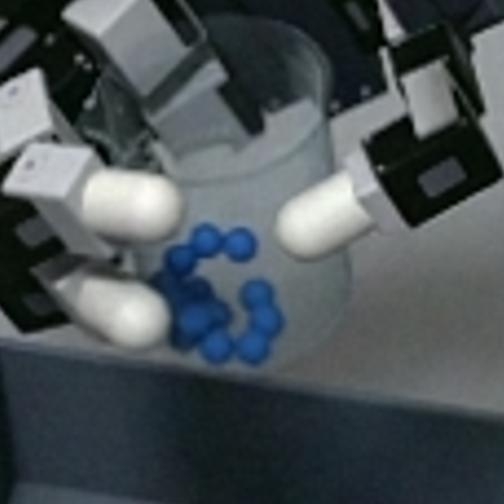

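>>> execute_actions(
  actions=[
    [[0.0036,0.107,0,0,0,0.0903,0.5,0,-0.365,0,-0.571,0.68,0.145,-0.83,0.255,0,-0.405,0,0.98,0,0.58,0.7,0,-0.85,0,0,0,0,0,0,0.72,0,0.04,0.1,-0.571,0.68,0.225,-0.42,0.72,0,-0.02,0.1,0.98,0,0.58,0.7,0,-0.6]],
    [[0.0036,0.107,0,0,0,0.0903,0.5,0,-0.365,0,-0.571,0.68,0.145,-0.83,0.255,0,-0.405,0,0.98,0,0.58,0.7,0,-0.85,0,0,0,0,0,0,0.72,0,0.04,0.1,-0.571,0.68,0.225,-0.42,0.72,0,-0.02,0.1,0.98,0,0.58,0.7,0,-0.6]],
    [[0.0036,0.107,0,0,0,0.0903,0.5,0,-0.365,0,-0.571,0.68,0.145,-0.83,0.255,0,-0.405,0,0.98,0,0.58,0.7,0,-0.85,0,0,0,0,0,0,0.72,0,0.04,0.1,-0.571,0.68,0.225,-0.42,0.72,0,-0.02,0.1,0.98,0,0.58,0.7,0,-0.6]],
    [[0.0036,0.107,0,0,0,0.0903,0.5,0,-0.365,0,-0.571,0.68,0.145,-0.83,0.255,0,-0.405,0,0.75,-0.9,0.58,0.7,0,-0.85,0,0,0,0,0,0,0.72,0,0.04,0.1,-0.571,0.68,0.225,-0.42,0.72,0,-0.02,0.1,0.98,0,0.58,0.7,0,-0.6]],
    [[0.0036,0.108,0,0,0,0,0.5,0,-0.365,0,-0.571,0.68,0.145,-0.83,0.255,0,-0.405,0,0.75,-0.9,0.58,0.7,0,-0.85,0,0,0,0,0,0,0.72,0,0.04,0.1,-0.571,0.68,0.225,-0.42,0.72,0,-0.02,0.1,0.98,0,0.58,0.7,0,-0.6]],
    [[0,0,-0.1,0,0,0,0.5,0,-0.365,0,-0.571,0.68,0.145,-0.83,0.255,0,-0.405,0,0.75,-0.9,0.58,0.7,0,-0.85,0,0,0,0,0,0,0.72,0,0.04,0.1,-0.571,0.68,0.225,-0.42,0.72,0,-0.02,0.1,0.98,0,0.58,0.7,0,-0.6]],
    [[0,0,-0.1,0,0,0,0.5,0,-0.365,0,-0.571,0.68,0.145,-0.83,0.255,0,-0.405,0,0.75,-0.9,0.58,0.7,0,-0.85,0,0,0,0,0,0,0.72,0,0.04,0.1,-0.571,0.68,0.225,-0.42,0.72,0,-0.02,0.1,0.98,0,0.58,0.7,0,-0.6]],
    [[0,0,-0.09,0,0,0,0.5,0,-0.365,0,-0.571,0.68,0.145,-0.83,0.255,0,-0.405,0,0.75,-0.9,0.58,0.7,0,-0.85,0,0,0,0,0,0,0.72,0,0.04,0.1,-0.571,0.68,0.225,-0.42,0.72,0,-0.02,0.1,0.98,0,0.58,0.7,0,-0.6]],
    [[0,0,-0.05,0,0,0,0.5,0,-0.365,0,-0.571,0.68,0.145,-0.83,0.255,0,-0.405,0,0.75,-0.9,0.58,0.7,0,-0.85,0,0,0,0,0,0,0.72,0,0.04,0.1,-0.571,0.68,0.225,-0.42,0.72,0,-0.02,0.1,0.98,0,0.58,0.7,0,-0.6]],
  ],
  cameras=["cam_left_wrist","cam_high"],
)

Scene clock: 2892.47 s.
left_arm: end_effector_position=(+0.4303, +0.1546, +0.1080) hand_goal=(+0.500, +0.000, -0.364, +0.000, -0.570, +0.680, +0.146, -0.830, +0.256, +0.000, -0.404, +0.000, +0.750, -0.900, +0.580, +0.700) hand_measured=(+0.564, -0.008, -0.318, +0.022, -0.574, +0.672, +0.236, -0.740, +0.320, -0.004, -0.346, +0.020, +0.750, -0.890, +0.580, +0.698) hand_current_ma=(+181, -9, +104, +38, -5, -12, +275, +275, +176, -3, +144, +34, +0, +10, +0, -1) hand_state=(blocked, goal, blocked, blocked, goal, goal, blocked, blocked, blocked, goal, blocked, blocked, goal, goal, goal, goal) hand_current_limit=0.00 hand_speed=-0.85 end_effector_quat_wxyz=(+0.565, +0.006, +0.825, +0.006) | right_arm: end_effector_position=(+0.3637, -0.5774, +0.2700) hand_goal=(+0.720, +0.000, +0.040, +0.100, -0.570, +0.680, +0.226, -0.420, +0.720, +0.000, -0.020, +0.100, +0.980, +0.000, +0.580, +0.700) hand_measured=(+0.718, +0.002, +0.040, +0.098, -0.554, +0.684, +0.224, -0.422, +0.718, +0.002, -0.020, +0.102, +0.978, +0.002, +0.580, +0.698) hand_current_ma=(+0, +0, +0, +0, +7, +1, +0, +0, +0, +0, +0, +0, +0, +0, +0, +0) hand_state=(goal, goal, goal, goal, goal, goal, goal, goal, goal, goal, goal, goal, goal, goal, goal, goal) hand_current_limit=0.00 hand_speed=-0.60 end_effector_quat_wxyz=(-0.024, +0.817, -0.019, +0.576)
Joint positions: left_arm=[-0.732 1.548 0.703 0.362 -0.677 -1.87] | right_arm=[-0.57 0.887 0.665 -0.174 -0.518 1.431]
Joint torques (N m): left_arm=[0.56 -14.21 6.46 2.36 -0.4 0.48] | right_arm=[-1.03 -2.37 14.76 1.89 -0.39 -0.22]
Motor temperatures (°C): left_arm=[27 39 58 30 30 29] | right_arm=[30 32 60 29 31 29]
Heat: left arm: hottest elbow 58 °C; right arm: hottest elbow 60 °C.
Hand target: left_arm +0.4339, +0.1544, +0.1126; +0.573, +0.015, +0.819, +0.010 | right_arm +0.3681, -0.5847, +0.2800; -0.017, +0.817, -0.012, +0.576
Off the commanded pose: left_arm 0.006 m, 2 deg | right_arm 0.013 m, 1 deg.
Step readings (end_effector_position of left_arm | right_arm):
0: (+0.4260, -0.1607, +0.2981) | (+0.3637, -0.5774, +0.2700)
1: (+0.4259, -0.1606, +0.2979) | (+0.3637, -0.5774, +0.2700)
2: (+0.4295, -0.1545, +0.2982) | (+0.3637, -0.5774, +0.2700)
4: (+0.4332, -0.1367, +0.2971) | (+0.3637, -0.5774, +0.2700)
8: (+0.4323, -0.1061, +0.2936) | (+0.3637, -0.5774, +0.2700)
15: (+0.4308, -0.0999, +0.3010) | (+0.3637, -0.5774, +0.2700)
16: (+0.4310, -0.0990, +0.3015) | (+0.3637, -0.5774, +0.2700)
17: (+0.4337, -0.0911, +0.3025) | (+0.3637, -0.5774, +0.2700)
19: (+0.4349, -0.0731, +0.3026) | (+0.3637, -0.5774, +0.2700)
23: (+0.4323, -0.0479, +0.3024) | (+0.3637, -0.5774, +0.2700)
30: (+0.4310, -0.0413, +0.3070) | (+0.3637, -0.5774, +0.2700)
31: (+0.4311, -0.0405, +0.3070) | (+0.3637, -0.5774, +0.2700)
32: (+0.4320, -0.0329, +0.3083) | (+0.3637, -0.5774, +0.2700)
34: (+0.4318, -0.0167, +0.3106) | (+0.3637, -0.5774, +0.2700)
38: (+0.4307, +0.0065, +0.3120) | (+0.3637, -0.5774, +0.2700)
45: (+0.4297, +0.0144, +0.3101) | (+0.3637, -0.5774, +0.2700)
46: (+0.4294, +0.0157, +0.3097) | (+0.3637, -0.5774, +0.2700)
47: (+0.4288, +0.0222, +0.3104) | (+0.3637, -0.5774, +0.2700)
49: (+0.4268, +0.0400, +0.3127) | (+0.3637, -0.5774, +0.2700)
53: (+0.4301, +0.0699, +0.3107) | (+0.3637, -0.5774, +0.2700)
60: (+0.4327, +0.0857, +0.3048) | (+0.3637, -0.5774, +0.2700)
61: (+0.4324, +0.0859, +0.3046) | (+0.3637, -0.5774, +0.2700)
62: (+0.4334, +0.0877, +0.3033) | (+0.3637, -0.5774, +0.2700)
64: (+0.4325, +0.0943, +0.2996) | (+0.3637, -0.5774, +0.2700)
68: (+0.4287, +0.1298, +0.2991) | (+0.3637, -0.5774, +0.2700)
75: (+0.4320, +0.1540, +0.3110) | (+0.3637, -0.5774, +0.2700)
76: (+0.4321, +0.1536, +0.3104) | (+0.3637, -0.5774, +0.2700)
77: (+0.4324, +0.1531, +0.3083) | (+0.3637, -0.5774, +0.2700)
79: (+0.4317, +0.1537, +0.2995) | (+0.3637, -0.5774, +0.2700)
83: (+0.4269, +0.1579, +0.2677) | (+0.3637, -0.5774, +0.2700)
90: (+0.4288, +0.1560, +0.2460) | (+0.3637, -0.5774, +0.2700)
91: (+0.4292, +0.1557, +0.2466) | (+0.3637, -0.5774, +0.2700)
92: (+0.4300, +0.1549, +0.2465) | (+0.3637, -0.5774, +0.2700)
94: (+0.4306, +0.1544, +0.2420) | (+0.3637, -0.5774, +0.2700)
98: (+0.4284, +0.1564, +0.2139) | (+0.3637, -0.5774, +0.2700)
105: (+0.4280, +0.1568, +0.1848) | (+0.3637, -0.5774, +0.2700)
106: (+0.4284, +0.1564, +0.1852) | (+0.3637, -0.5774, +0.2700)
107: (+0.4293, +0.1556, +0.1858) | (+0.3637, -0.5774, +0.2700)
109: (+0.4311, +0.1540, +0.1831) | (+0.3637, -0.5774, +0.2700)
113: (+0.4306, +0.1544, +0.1595) | (+0.3637, -0.5774, +0.2700)
120: (+0.4279, +0.1569, +0.1320) | (+0.3637, -0.5774, +0.2700)
121: (+0.4281, +0.1566, +0.1324) | (+0.3637, -0.5774, +0.2700)
122: (+0.4291, +0.1557, +0.1334) | (+0.3637, -0.5774, +0.2700)
124: (+0.4314, +0.1537, +0.1334) | (+0.3637, -0.5774, +0.2700)
128: (+0.4327, +0.1525, +0.1226) | (+0.3637, -0.5774, +0.2700)
135: (+0.4297, +0.1552, +0.1070) | (+0.3637, -0.5774, +0.2700)
camera_calibration:
cam_left_wrist: T_world_to_cam=[[0.278684, -0.656495, 0.700963, -0.12553], [-0.829166, -0.532749, -0.169298, 0.413756], [0.484581, -0.534034, -0.692812, 0.0703361], [0, 0, 0, 1]] pos_world=[0.343972, 0.17558, 0.20677]
Images, in order (width x height): cam_high 504x504, cam_left_wrist 504x504.

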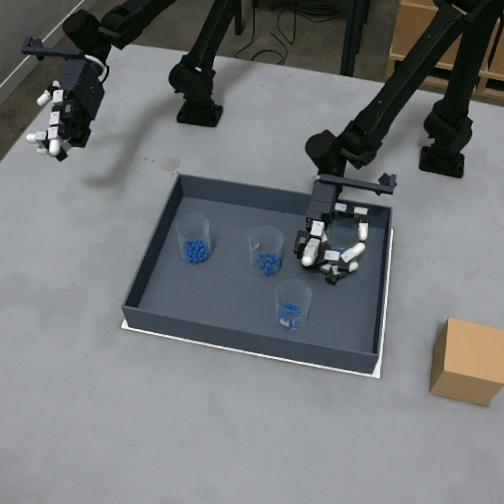

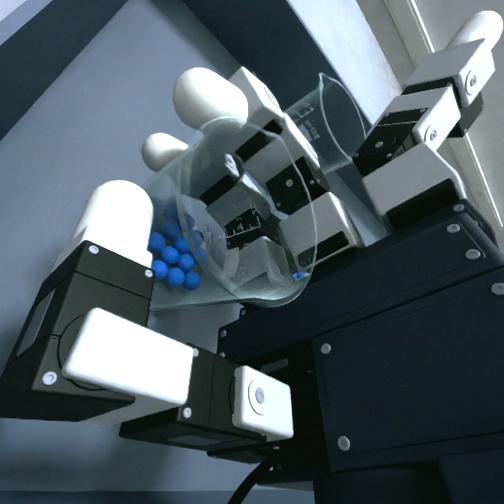

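>>> execute_actions(
  actions=[
    [[0,0,-0.027,0,0,0,0.5,0,-0.365,0,-0.571,0.68,0.145,-0.83,0.255,0,-0.405,0,0.75,-0.9,0.58,0.7,0,-0.85,0,0,0,0,0,0,0.72,0,0.04,0.1,-0.571,0.68,0.225,-0.42,0.72,0,-0.02,0.1,0.98,0,0.58,0.7,0,-0.6]],
    [[0,0,-0.01,0,0,0,0.5,0,-0.365,0,-0.571,0.68,0.145,-0.83,0.255,0,-0.405,0,0.75,-0.9,0.58,0.7,0,-0.85,0,0,0,0,0,0,0.72,0,0.04,0.1,-0.571,0.68,0.225,-0.42,0.72,0,-0.02,0.1,0.98,0,0.58,0.7,0,-0.6]],
    [[0,0,-0.01,0,0,0,0.5,0,-0.365,0,-0.571,0.68,0.145,-0.83,0.255,0,-0.405,0,0.75,-0.9,0.58,0.7,0,-0.85,0,0,0,0,0,0,0.72,0,0.04,0.1,-0.571,0.68,0.225,-0.42,0.72,0,-0.02,0.1,0.98,0,0.58,0.7,0,-0.6]],
  ],
  cameras=["cam_left_wrist"],
)

Scene clock: 2903.77 s.
left_arm: end_effector_position=(+0.4319, +0.1532, +0.0838) hand_goal=(+0.500, +0.000, -0.364, +0.000, -0.570, +0.680, +0.146, -0.830, +0.256, +0.000, -0.404, +0.000, +0.750, -0.900, +0.580, +0.700) hand_measured=(+0.564, -0.008, -0.318, +0.022, -0.574, +0.672, +0.236, -0.740, +0.320, -0.004, -0.346, +0.020, +0.750, -0.890, +0.580, +0.698) hand_current_ma=(+181, -9, +104, +38, -5, -12, +275, +275, +176, -3, +144, +34, +0, +10, +0, -1) hand_state=(blocked, goal, blocked, blocked, goal, goal, blocked, blocked, blocked, goal, blocked, blocked, goal, goal, goal, goal) hand_current_limit=0.00 hand_speed=-0.85 end_effector_quat_wxyz=(+0.568, +0.004, +0.823, +0.003) | right_arm: end_effector_position=(+0.3637, -0.5774, +0.2700) hand_goal=(+0.720, +0.000, +0.040, +0.100, -0.570, +0.680, +0.226, -0.420, +0.720, +0.000, -0.020, +0.100, +0.980, +0.000, +0.580, +0.700) hand_measured=(+0.718, +0.002, +0.040, +0.098, -0.554, +0.684, +0.224, -0.422, +0.718, +0.002, -0.020, +0.102, +0.978, +0.002, +0.580, +0.698) hand_current_ma=(+0, +0, +0, +0, +7, +1, +0, +0, +0, +0, +0, +0, +0, +0, +0, +0) hand_state=(goal, goal, goal, goal, goal, goal, goal, goal, goal, goal, goal, goal, goal, goal, goal, goal) hand_current_limit=0.00 hand_speed=-0.60 end_effector_quat_wxyz=(-0.024, +0.817, -0.019, +0.576)
Joint positions: left_arm=[-0.732 1.617 0.687 0.457 -0.677 -1.87] | right_arm=[-0.57 0.887 0.665 -0.174 -0.518 1.431]
Joint torques (N m): left_arm=[0.62 -14.1 5.68 2.4 -0.38 0.48] | right_arm=[-1.2 -2.2 14.8 1.99 -0.4 -0.24]
Motor temperatures (°C): left_arm=[27 38 57 30 30 29] | right_arm=[30 32 60 29 31 29]
Heat: left arm: hottest elbow 57 °C; right arm: hottest elbow 60 °C.
Hand target: left_arm +0.4340, +0.1544, +0.0844; +0.573, +0.015, +0.819, +0.010 | right_arm +0.3681, -0.5847, +0.2800; -0.017, +0.817, -0.012, +0.576
Off the commanded pose: left_arm 0.002 m, 2 deg | right_arm 0.013 m, 1 deg.
Step readings (end_effector_position of left_arm | right_arm):
0: (+0.4303, +0.1546, +0.1080) | (+0.3637, -0.5774, +0.2700)
1: (+0.4303, +0.1546, +0.1080) | (+0.3637, -0.5774, +0.2700)
2: (+0.4306, +0.1544, +0.1079) | (+0.3637, -0.5774, +0.2700)
4: (+0.4319, +0.1533, +0.1077) | (+0.3637, -0.5774, +0.2700)
8: (+0.4328, +0.1524, +0.1013) | (+0.3637, -0.5774, +0.2700)
15: (+0.4310, +0.1541, +0.0939) | (+0.3637, -0.5774, +0.2700)
16: (+0.4311, +0.1539, +0.0940) | (+0.3637, -0.5774, +0.2700)
17: (+0.4314, +0.1537, +0.0943) | (+0.3637, -0.5774, +0.2700)
19: (+0.4319, +0.1533, +0.0943) | (+0.3637, -0.5774, +0.2700)
23: (+0.4325, +0.1527, +0.0926) | (+0.3637, -0.5774, +0.2700)
30: (+0.4326, +0.1526, +0.0907) | (+0.3637, -0.5774, +0.2700)
31: (+0.4326, +0.1526, +0.0907) | (+0.3637, -0.5774, +0.2700)
32: (+0.4328, +0.1524, +0.0909) | (+0.3637, -0.5774, +0.2700)
34: (+0.4333, +0.1520, +0.0905) | (+0.3637, -0.5774, +0.2700)
38: (+0.4334, +0.1518, +0.0875) | (+0.3637, -0.5774, +0.2700)
45: (+0.4316, +0.1535, +0.0835) | (+0.3637, -0.5774, +0.2700)
camera_calibration:
cam_left_wrist: T_world_to_cam=[[0.273185, -0.651555, 0.707704, -0.10898], [-0.827852, -0.533926, -0.172001, 0.410081], [0.48993, -0.538887, -0.685252, 0.0499776], [0, 0, 0, 1]] pos_world=[0.344773, 0.174879, 0.181907]
Images, in order (width x height): cam_left_wrist 504x504.

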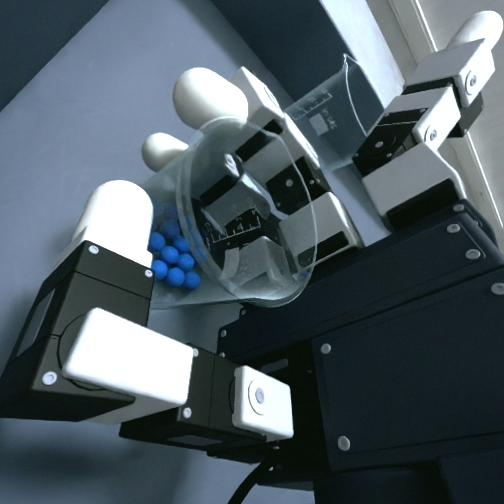

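>>> execute_actions(
  actions=[
    [[0,0,-0.004,0,0,0,0.5,0,-0.365,0,-0.571,0.68,0.145,-0.83,0.255,0,-0.405,0,0.75,-0.9,0.58,0.7,0,-0.85,0,0,0,0,0,0,0.72,0,0.04,0.1,-0.571,0.68,0.225,-0.42,0.72,0,-0.02,0.1,0.98,0,0.58,0.7,0,-0.6]],
    [[0,0,0,0,0,0,0.58,0,-0.24,0.06,-0.571,0.68,0.21,-0.77,0.37,0,-0.28,0.06,0.75,-0.9,0.58,0.7,0,-0.85,0,0,0,0,0,0,0.72,0,0.04,0.1,-0.571,0.68,0.225,-0.42,0.72,0,-0.02,0.1,0.98,0,0.58,0.7,0,-0.6]],
    [[0,0,0,0,0,0,0.62,0,-0.12,0.1,-0.571,0.68,0.225,-0.68,0.47,0,-0.2,0.12,0.75,-0.9,0.58,0.7,0,-0.85,0,0,0,0,0,0,0.72,0,0.04,0.1,-0.571,0.68,0.225,-0.42,0.72,0,-0.02,0.1,0.98,0,0.58,0.7,0,-0.6]],
    [[0,0,0,0,0,0,0.66,0,0.022,0.1,-0.571,0.68,0.225,-0.53,0.62,0,-0.08,0.1,0.75,-0.9,0.58,0.7,0,-0.8,0,0,0,0,0,0,0.72,0,0.04,0.1,-0.571,0.68,0.225,-0.42,0.72,0,-0.02,0.1,0.98,0,0.58,0.7,0,-0.6]],
    [[-0.004,-0.008,0,0,0,0,0.71,0,0.05,0.15,-0.571,0.68,0.225,-0.42,0.71,0,-0.02,0.1,0.75,-0.9,0.58,0.7,0,-0.7,0,0,0,0,0,0,0.72,0,0.04,0.1,-0.571,0.68,0.225,-0.42,0.72,0,-0.02,0.1,0.98,0,0.58,0.7,0,-0.6]],
  ],
  cameras=["cam_left_wrist","cam_high"],
)

>>> zoom_image(
  camera="cam_high",
  region=[280, 180, 400, 300],
)

Scene clock: 2917.80 s.
left_arm: end_effector_position=(+0.4328, +0.1534, +0.0844) hand_goal=(+0.710, +0.000, +0.050, +0.150, -0.570, +0.680, +0.226, -0.420, +0.710, +0.000, -0.020, +0.100, +0.750, -0.900, +0.580, +0.700) hand_measured=(+0.708, +0.000, +0.048, +0.148, -0.562, +0.680, +0.226, -0.422, +0.708, +0.000, -0.022, +0.102, +0.750, -0.890, +0.580, +0.698) hand_current_ma=(-1, +0, -1, -2, +8, +0, +0, -2, -1, +0, -1, +2, +0, +10, +0, -1) hand_state=(goal, goal, goal, goal, goal, goal, goal, goal, goal, goal, goal, goal, goal, goal, goal, goal) hand_current_limit=0.00 hand_speed=-0.70 end_effector_quat_wxyz=(+0.571, +0.005, +0.821, +0.005) | right_arm: end_effector_position=(+0.3637, -0.5774, +0.2700) hand_goal=(+0.720, +0.000, +0.040, +0.100, -0.570, +0.680, +0.226, -0.420, +0.720, +0.000, -0.020, +0.100, +0.980, +0.000, +0.580, +0.700) hand_measured=(+0.718, +0.002, +0.040, +0.098, -0.554, +0.684, +0.224, -0.422, +0.718, +0.002, -0.020, +0.102, +0.978, +0.002, +0.580, +0.698) hand_current_ma=(+0, +0, +0, +0, +7, +1, +0, +0, +0, +0, +0, +0, +0, +0, +0, +0) hand_state=(goal, goal, goal, goal, goal, goal, goal, goal, goal, goal, goal, goal, goal, goal, goal, goal) hand_current_limit=0.00 hand_speed=-0.60 end_effector_quat_wxyz=(-0.024, +0.817, -0.019, +0.576)
Joint positions: left_arm=[-0.732 1.621 0.687 0.469 -0.681 -1.861] | right_arm=[-0.57 0.887 0.665 -0.174 -0.518 1.431]
Joint torques (N m): left_arm=[-0.38 -13.74 5.89 2.06 -0.61 0.3] | right_arm=[-1.08 -2.49 14.78 1.96 -0.38 -0.25]
Motor temperatures (°C): left_arm=[27 38 55 30 30 29] | right_arm=[30 31 60 29 31 29]
Heat: left arm: hottest elbow 55 °C; right arm: hottest elbow 60 °C.
Hand target: left_arm +0.4316, +0.1496, +0.0819; +0.573, +0.015, +0.819, +0.010 | right_arm +0.3681, -0.5847, +0.2800; -0.017, +0.817, -0.012, +0.576
Off the commanded pose: left_arm 0.005 m, 1 deg | right_arm 0.013 m, 1 deg.
Step readings (end_effector_position of left_arm | right_arm):
0: (+0.4319, +0.1532, +0.0838) | (+0.3637, -0.5774, +0.2700)
1: (+0.4319, +0.1532, +0.0838) | (+0.3637, -0.5774, +0.2700)
2: (+0.4319, +0.1532, +0.0838) | (+0.3637, -0.5774, +0.2700)
4: (+0.4321, +0.1530, +0.0839) | (+0.3637, -0.5774, +0.2700)
8: (+0.4323, +0.1529, +0.0831) | (+0.3637, -0.5774, +0.2700)
15: (+0.4324, +0.1528, +0.0828) | (+0.3637, -0.5774, +0.2700)
16: (+0.4324, +0.1528, +0.0828) | (+0.3637, -0.5774, +0.2700)
17: (+0.4324, +0.1528, +0.0828) | (+0.3637, -0.5774, +0.2700)
19: (+0.4326, +0.1527, +0.0831) | (+0.3637, -0.5774, +0.2700)
23: (+0.4329, +0.1527, +0.0838) | (+0.3637, -0.5774, +0.2700)
30: (+0.4330, +0.1526, +0.0840) | (+0.3637, -0.5774, +0.2700)
31: (+0.4330, +0.1526, +0.0840) | (+0.3637, -0.5774, +0.2700)
32: (+0.4330, +0.1526, +0.0841) | (+0.3637, -0.5774, +0.2700)
34: (+0.4330, +0.1526, +0.0841) | (+0.3637, -0.5774, +0.2700)
38: (+0.4330, +0.1526, +0.0841) | (+0.3637, -0.5774, +0.2700)
45: (+0.4330, +0.1526, +0.0841) | (+0.3637, -0.5774, +0.2700)
46: (+0.4330, +0.1526, +0.0841) | (+0.3637, -0.5774, +0.2700)
47: (+0.4330, +0.1526, +0.0841) | (+0.3637, -0.5774, +0.2700)
49: (+0.4330, +0.1526, +0.0841) | (+0.3637, -0.5774, +0.2700)
53: (+0.4330, +0.1526, +0.0841) | (+0.3637, -0.5774, +0.2700)
60: (+0.4330, +0.1526, +0.0841) | (+0.3637, -0.5774, +0.2700)
61: (+0.4330, +0.1526, +0.0841) | (+0.3637, -0.5774, +0.2700)
62: (+0.4330, +0.1526, +0.0841) | (+0.3637, -0.5774, +0.2700)
64: (+0.4330, +0.1526, +0.0841) | (+0.3637, -0.5774, +0.2700)
68: (+0.4328, +0.1534, +0.0844) | (+0.3637, -0.5774, +0.2700)
75: (+0.4328, +0.1534, +0.0844) | (+0.3637, -0.5774, +0.2700)
camera_calibration:
cam_left_wrist: T_world_to_cam=[[0.2687, -0.654878, 0.706354, -0.106961], [-0.826164, -0.533719, -0.180548, 0.411059], [0.495231, -0.535051, -0.684446, 0.0469837], [0, 0, 0, 1]] pos_world=[0.345074, 0.174482, 0.181926]
Images, in order (width x height): cam_high 504x504, cam_left_wrist 504x504.

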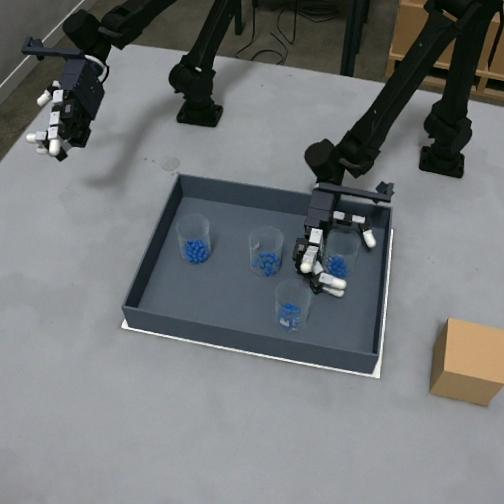

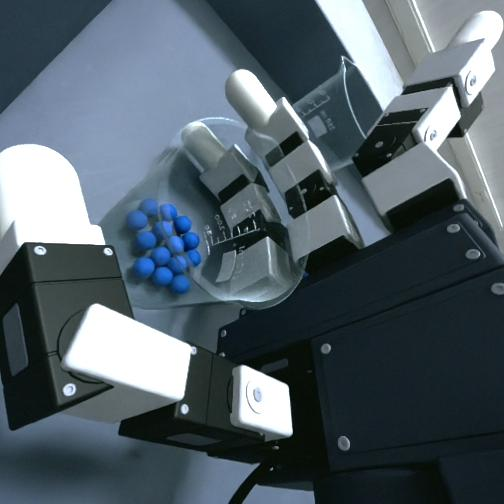

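Scaled by 4.200 from the camera's 504x504 image, which has a finer 720x720 frame.

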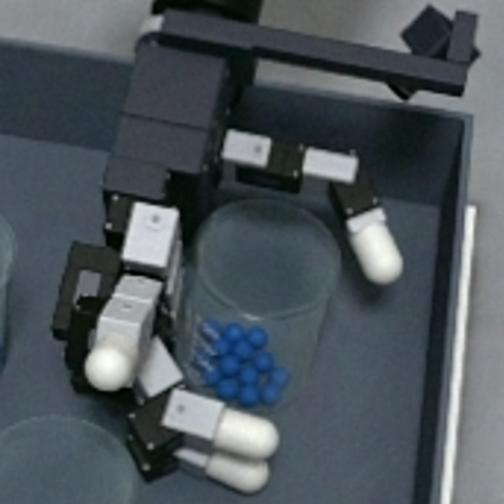

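>>> zoom_image(
  camera="cam_left_wrist",
  region=[120, 185, 220, 305],
)

>>> execute_actions(
  actions=[
    [[0,-0.008,0.01,0,0,0,0.72,0,0.05,0.15,-0.571,0.68,0.225,-0.42,0.72,0,-0.02,0.1,0.75,-0.9,0.58,0.7,0,-0.7,0,0,0,0,0,0,0.72,0,0.04,0.1,-0.571,0.68,0.225,-0.42,0.72,0,-0.02,0.1,0.98,0,0.58,0.7,0,-0.6]],
    [[0,0,0.06,0,0,0,0.72,0,0.05,0.15,-0.571,0.68,0.225,-0.42,0.72,0,-0.02,0.1,0.75,-0.9,0.58,0.7,0,-0.7,0,0,0,0,0,0,0.72,0,0.04,0.1,-0.571,0.68,0.225,-0.42,0.72,0,-0.02,0.1,0.98,0,0.58,0.7,0,-0.6]],
    [[0,0,0.1,0,0,0,0.72,0,0.05,0.15,-0.571,0.68,0.225,-0.42,0.72,0,-0.02,0.1,0.75,-0.9,0.58,0.7,0,-0.7,0,0,0,0,0,0,0.72,0,0.04,0.1,-0.571,0.68,0.225,-0.42,0.72,0,-0.02,0.1,0.98,0,0.58,0.7,0,-0.6]],
    [[0,0.0,0.12,0,0,0,0.72,0,0.05,0.15,-0.571,0.68,0.225,-0.42,0.72,0,-0.02,0.1,0.75,-0.9,0.58,0.7,0,-0.7,0,0,0,0,0,0,0.72,0,0.04,0.1,-0.571,0.68,0.225,-0.42,0.72,0,-0.02,0.1,0.98,0,0.58,0.7,0,-0.6]],
    [[-0.02,0.08,0.08,0,0,0,0.72,0,0.05,0.15,-0.571,0.68,0.225,-0.42,0.72,0,-0.02,0.1,0.98,0,0.58,0.7,0,-0.7,0,0,0,0,0,0,0.72,0,0.04,0.1,-0.571,0.68,0.225,-0.42,0.72,0,-0.02,0.1,0.98,0,0.58,0.7,0,-0.6]],
  ],
  cameras=["cam_left_wrist","cam_high"],
)

Scaled by 4.200 from the camera's 504x504 image, which has a finer 720x720 frame.

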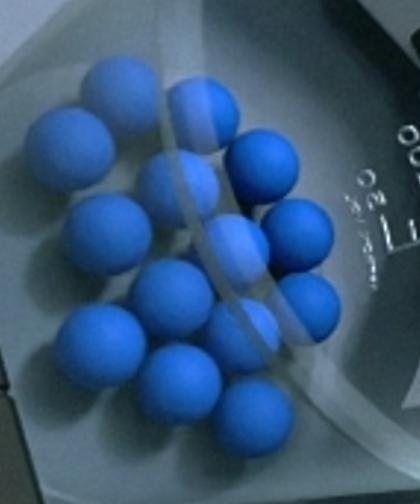

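Scene clock: 2938.30 s.
left_arm: end_effector_position=(+0.4075, +0.1950, +0.2839) hand_goal=(+0.720, +0.000, +0.050, +0.150, -0.570, +0.680, +0.226, -0.420, +0.720, +0.000, -0.020, +0.100, +0.980, +0.000, +0.580, +0.700) hand_measured=(+0.722, +0.002, +0.048, +0.148, -0.562, +0.680, +0.226, -0.422, +0.720, +0.002, -0.022, +0.102, +0.976, +0.002, +0.580, +0.698) hand_current_ma=(+1, +1, -1, -2, +8, +0, +0, -2, +0, +1, -1, +2, -4, +1, +0, -1) hand_state=(goal, goal, goal, goal, goal, goal, goal, goal, goal, goal, goal, goal, goal, goal, goal, goal) hand_current_limit=0.00 hand_speed=-0.70 end_effector_quat_wxyz=(+0.565, +0.012, +0.825, +0.006) | right_arm: end_effector_position=(+0.3637, -0.5774, +0.2700) hand_goal=(+0.720, +0.000, +0.040, +0.100, -0.570, +0.680, +0.226, -0.420, +0.720, +0.000, -0.020, +0.100, +0.980, +0.000, +0.580, +0.700) hand_measured=(+0.718, +0.002, +0.040, +0.098, -0.554, +0.684, +0.224, -0.422, +0.718, +0.002, -0.020, +0.102, +0.978, +0.002, +0.580, +0.698) hand_current_ma=(+0, +0, +0, +0, +7, +1, +0, +0, +0, +0, +0, +0, +0, +0, +0, +0) hand_state=(goal, goal, goal, goal, goal, goal, goal, goal, goal, goal, goal, goal, goal, goal, goal, goal) hand_current_limit=0.00 hand_speed=-0.60 end_effector_quat_wxyz=(-0.024, +0.817, -0.019, +0.576)
Joint positions: left_arm=[-0.69 1.129 0.856 -0.191 -0.634 -1.833] | right_arm=[-0.57 0.887 0.665 -0.174 -0.518 1.431]
Joint torques (N m): left_arm=[1.26 -9.23 12.48 0.98 -0.24 0.36] | right_arm=[-1.14 -2.49 14.78 1.96 -0.44 -0.24]
Motor temperatures (°C): left_arm=[27 37 55 30 30 29] | right_arm=[30 31 60 29 31 29]
Heat: left arm: hottest elbow 55 °C; right arm: hottest elbow 60 °C.
Hand target: left_arm +0.4196, +0.1929, +0.3039; +0.573, +0.014, +0.819, +0.010 | right_arm +0.3681, -0.5847, +0.2800; -0.017, +0.817, -0.012, +0.576
Off the commanded pose: left_arm 0.024 m, 1 deg | right_arm 0.013 m, 1 deg.
Step readings (end_effector_position of left_arm | right_arm):
0: (+0.4328, +0.1534, +0.0844) | (+0.3637, -0.5774, +0.2700)
1: (+0.4328, +0.1534, +0.0844) | (+0.3637, -0.5774, +0.2700)
2: (+0.4327, +0.1537, +0.0846) | (+0.3637, -0.5774, +0.2700)
4: (+0.4325, +0.1540, +0.0848) | (+0.3637, -0.5774, +0.2700)
8: (+0.4320, +0.1536, +0.0850) | (+0.3637, -0.5774, +0.2700)
15: (+0.4315, +0.1524, +0.0850) | (+0.3637, -0.5774, +0.2700)
16: (+0.4314, +0.1525, +0.0848) | (+0.3637, -0.5774, +0.2700)
17: (+0.4308, +0.1531, +0.0847) | (+0.3637, -0.5774, +0.2700)
19: (+0.4286, +0.1551, +0.0863) | (+0.3637, -0.5774, +0.2700)
23: (+0.4258, +0.1571, +0.1002) | (+0.3637, -0.5774, +0.2700)
30: (+0.4241, +0.1576, +0.1094) | (+0.3637, -0.5774, +0.2700)
31: (+0.4237, +0.1576, +0.1090) | (+0.3637, -0.5774, +0.2700)
32: (+0.4228, +0.1582, +0.1094) | (+0.3637, -0.5774, +0.2700)
34: (+0.4197, +0.1611, +0.1138) | (+0.3637, -0.5774, +0.2700)
38: (+0.4166, +0.1639, +0.1403) | (+0.3637, -0.5774, +0.2700)
45: (+0.4231, +0.1577, +0.1700) | (+0.3637, -0.5774, +0.2700)
46: (+0.4228, +0.1579, +0.1696) | (+0.3637, -0.5774, +0.2700)
47: (+0.4217, +0.1590, +0.1693) | (+0.3637, -0.5774, +0.2700)
49: (+0.4187, +0.1618, +0.1724) | (+0.3637, -0.5774, +0.2700)
53: (+0.4168, +0.1636, +0.2004) | (+0.3637, -0.5774, +0.2700)
60: (+0.4235, +0.1576, +0.2403) | (+0.3637, -0.5774, +0.2700)
61: (+0.4232, +0.1578, +0.2402) | (+0.3637, -0.5774, +0.2700)
62: (+0.4221, +0.1581, +0.2395) | (+0.3637, -0.5774, +0.2700)
64: (+0.4201, +0.1634, +0.2414) | (+0.3637, -0.5774, +0.2700)
68: (+0.4132, +0.1794, +0.2661) | (+0.3637, -0.5774, +0.2700)
75: (+0.4078, +0.1947, +0.2860) | (+0.3637, -0.5774, +0.2700)
camera_calibration:
cam_left_wrist: T_world_to_cam=[[0.270835, -0.664086, 0.696878, -0.210211], [-0.83414, -0.523241, -0.17444, 0.447841], [0.480478, -0.534049, -0.695652, 0.227347], [0, 0, 0, 1]] pos_world=[0.321259, 0.216145, 0.382767]
Images, in order (width x height): cam_high 504x504, cam_left_wrist 504x504.

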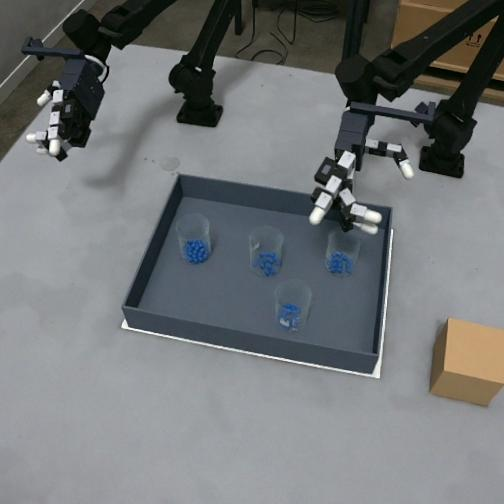

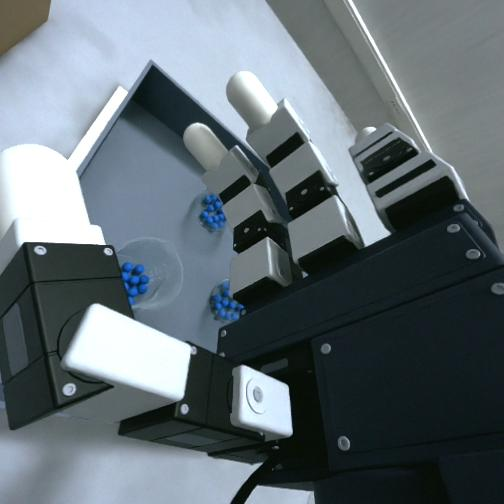

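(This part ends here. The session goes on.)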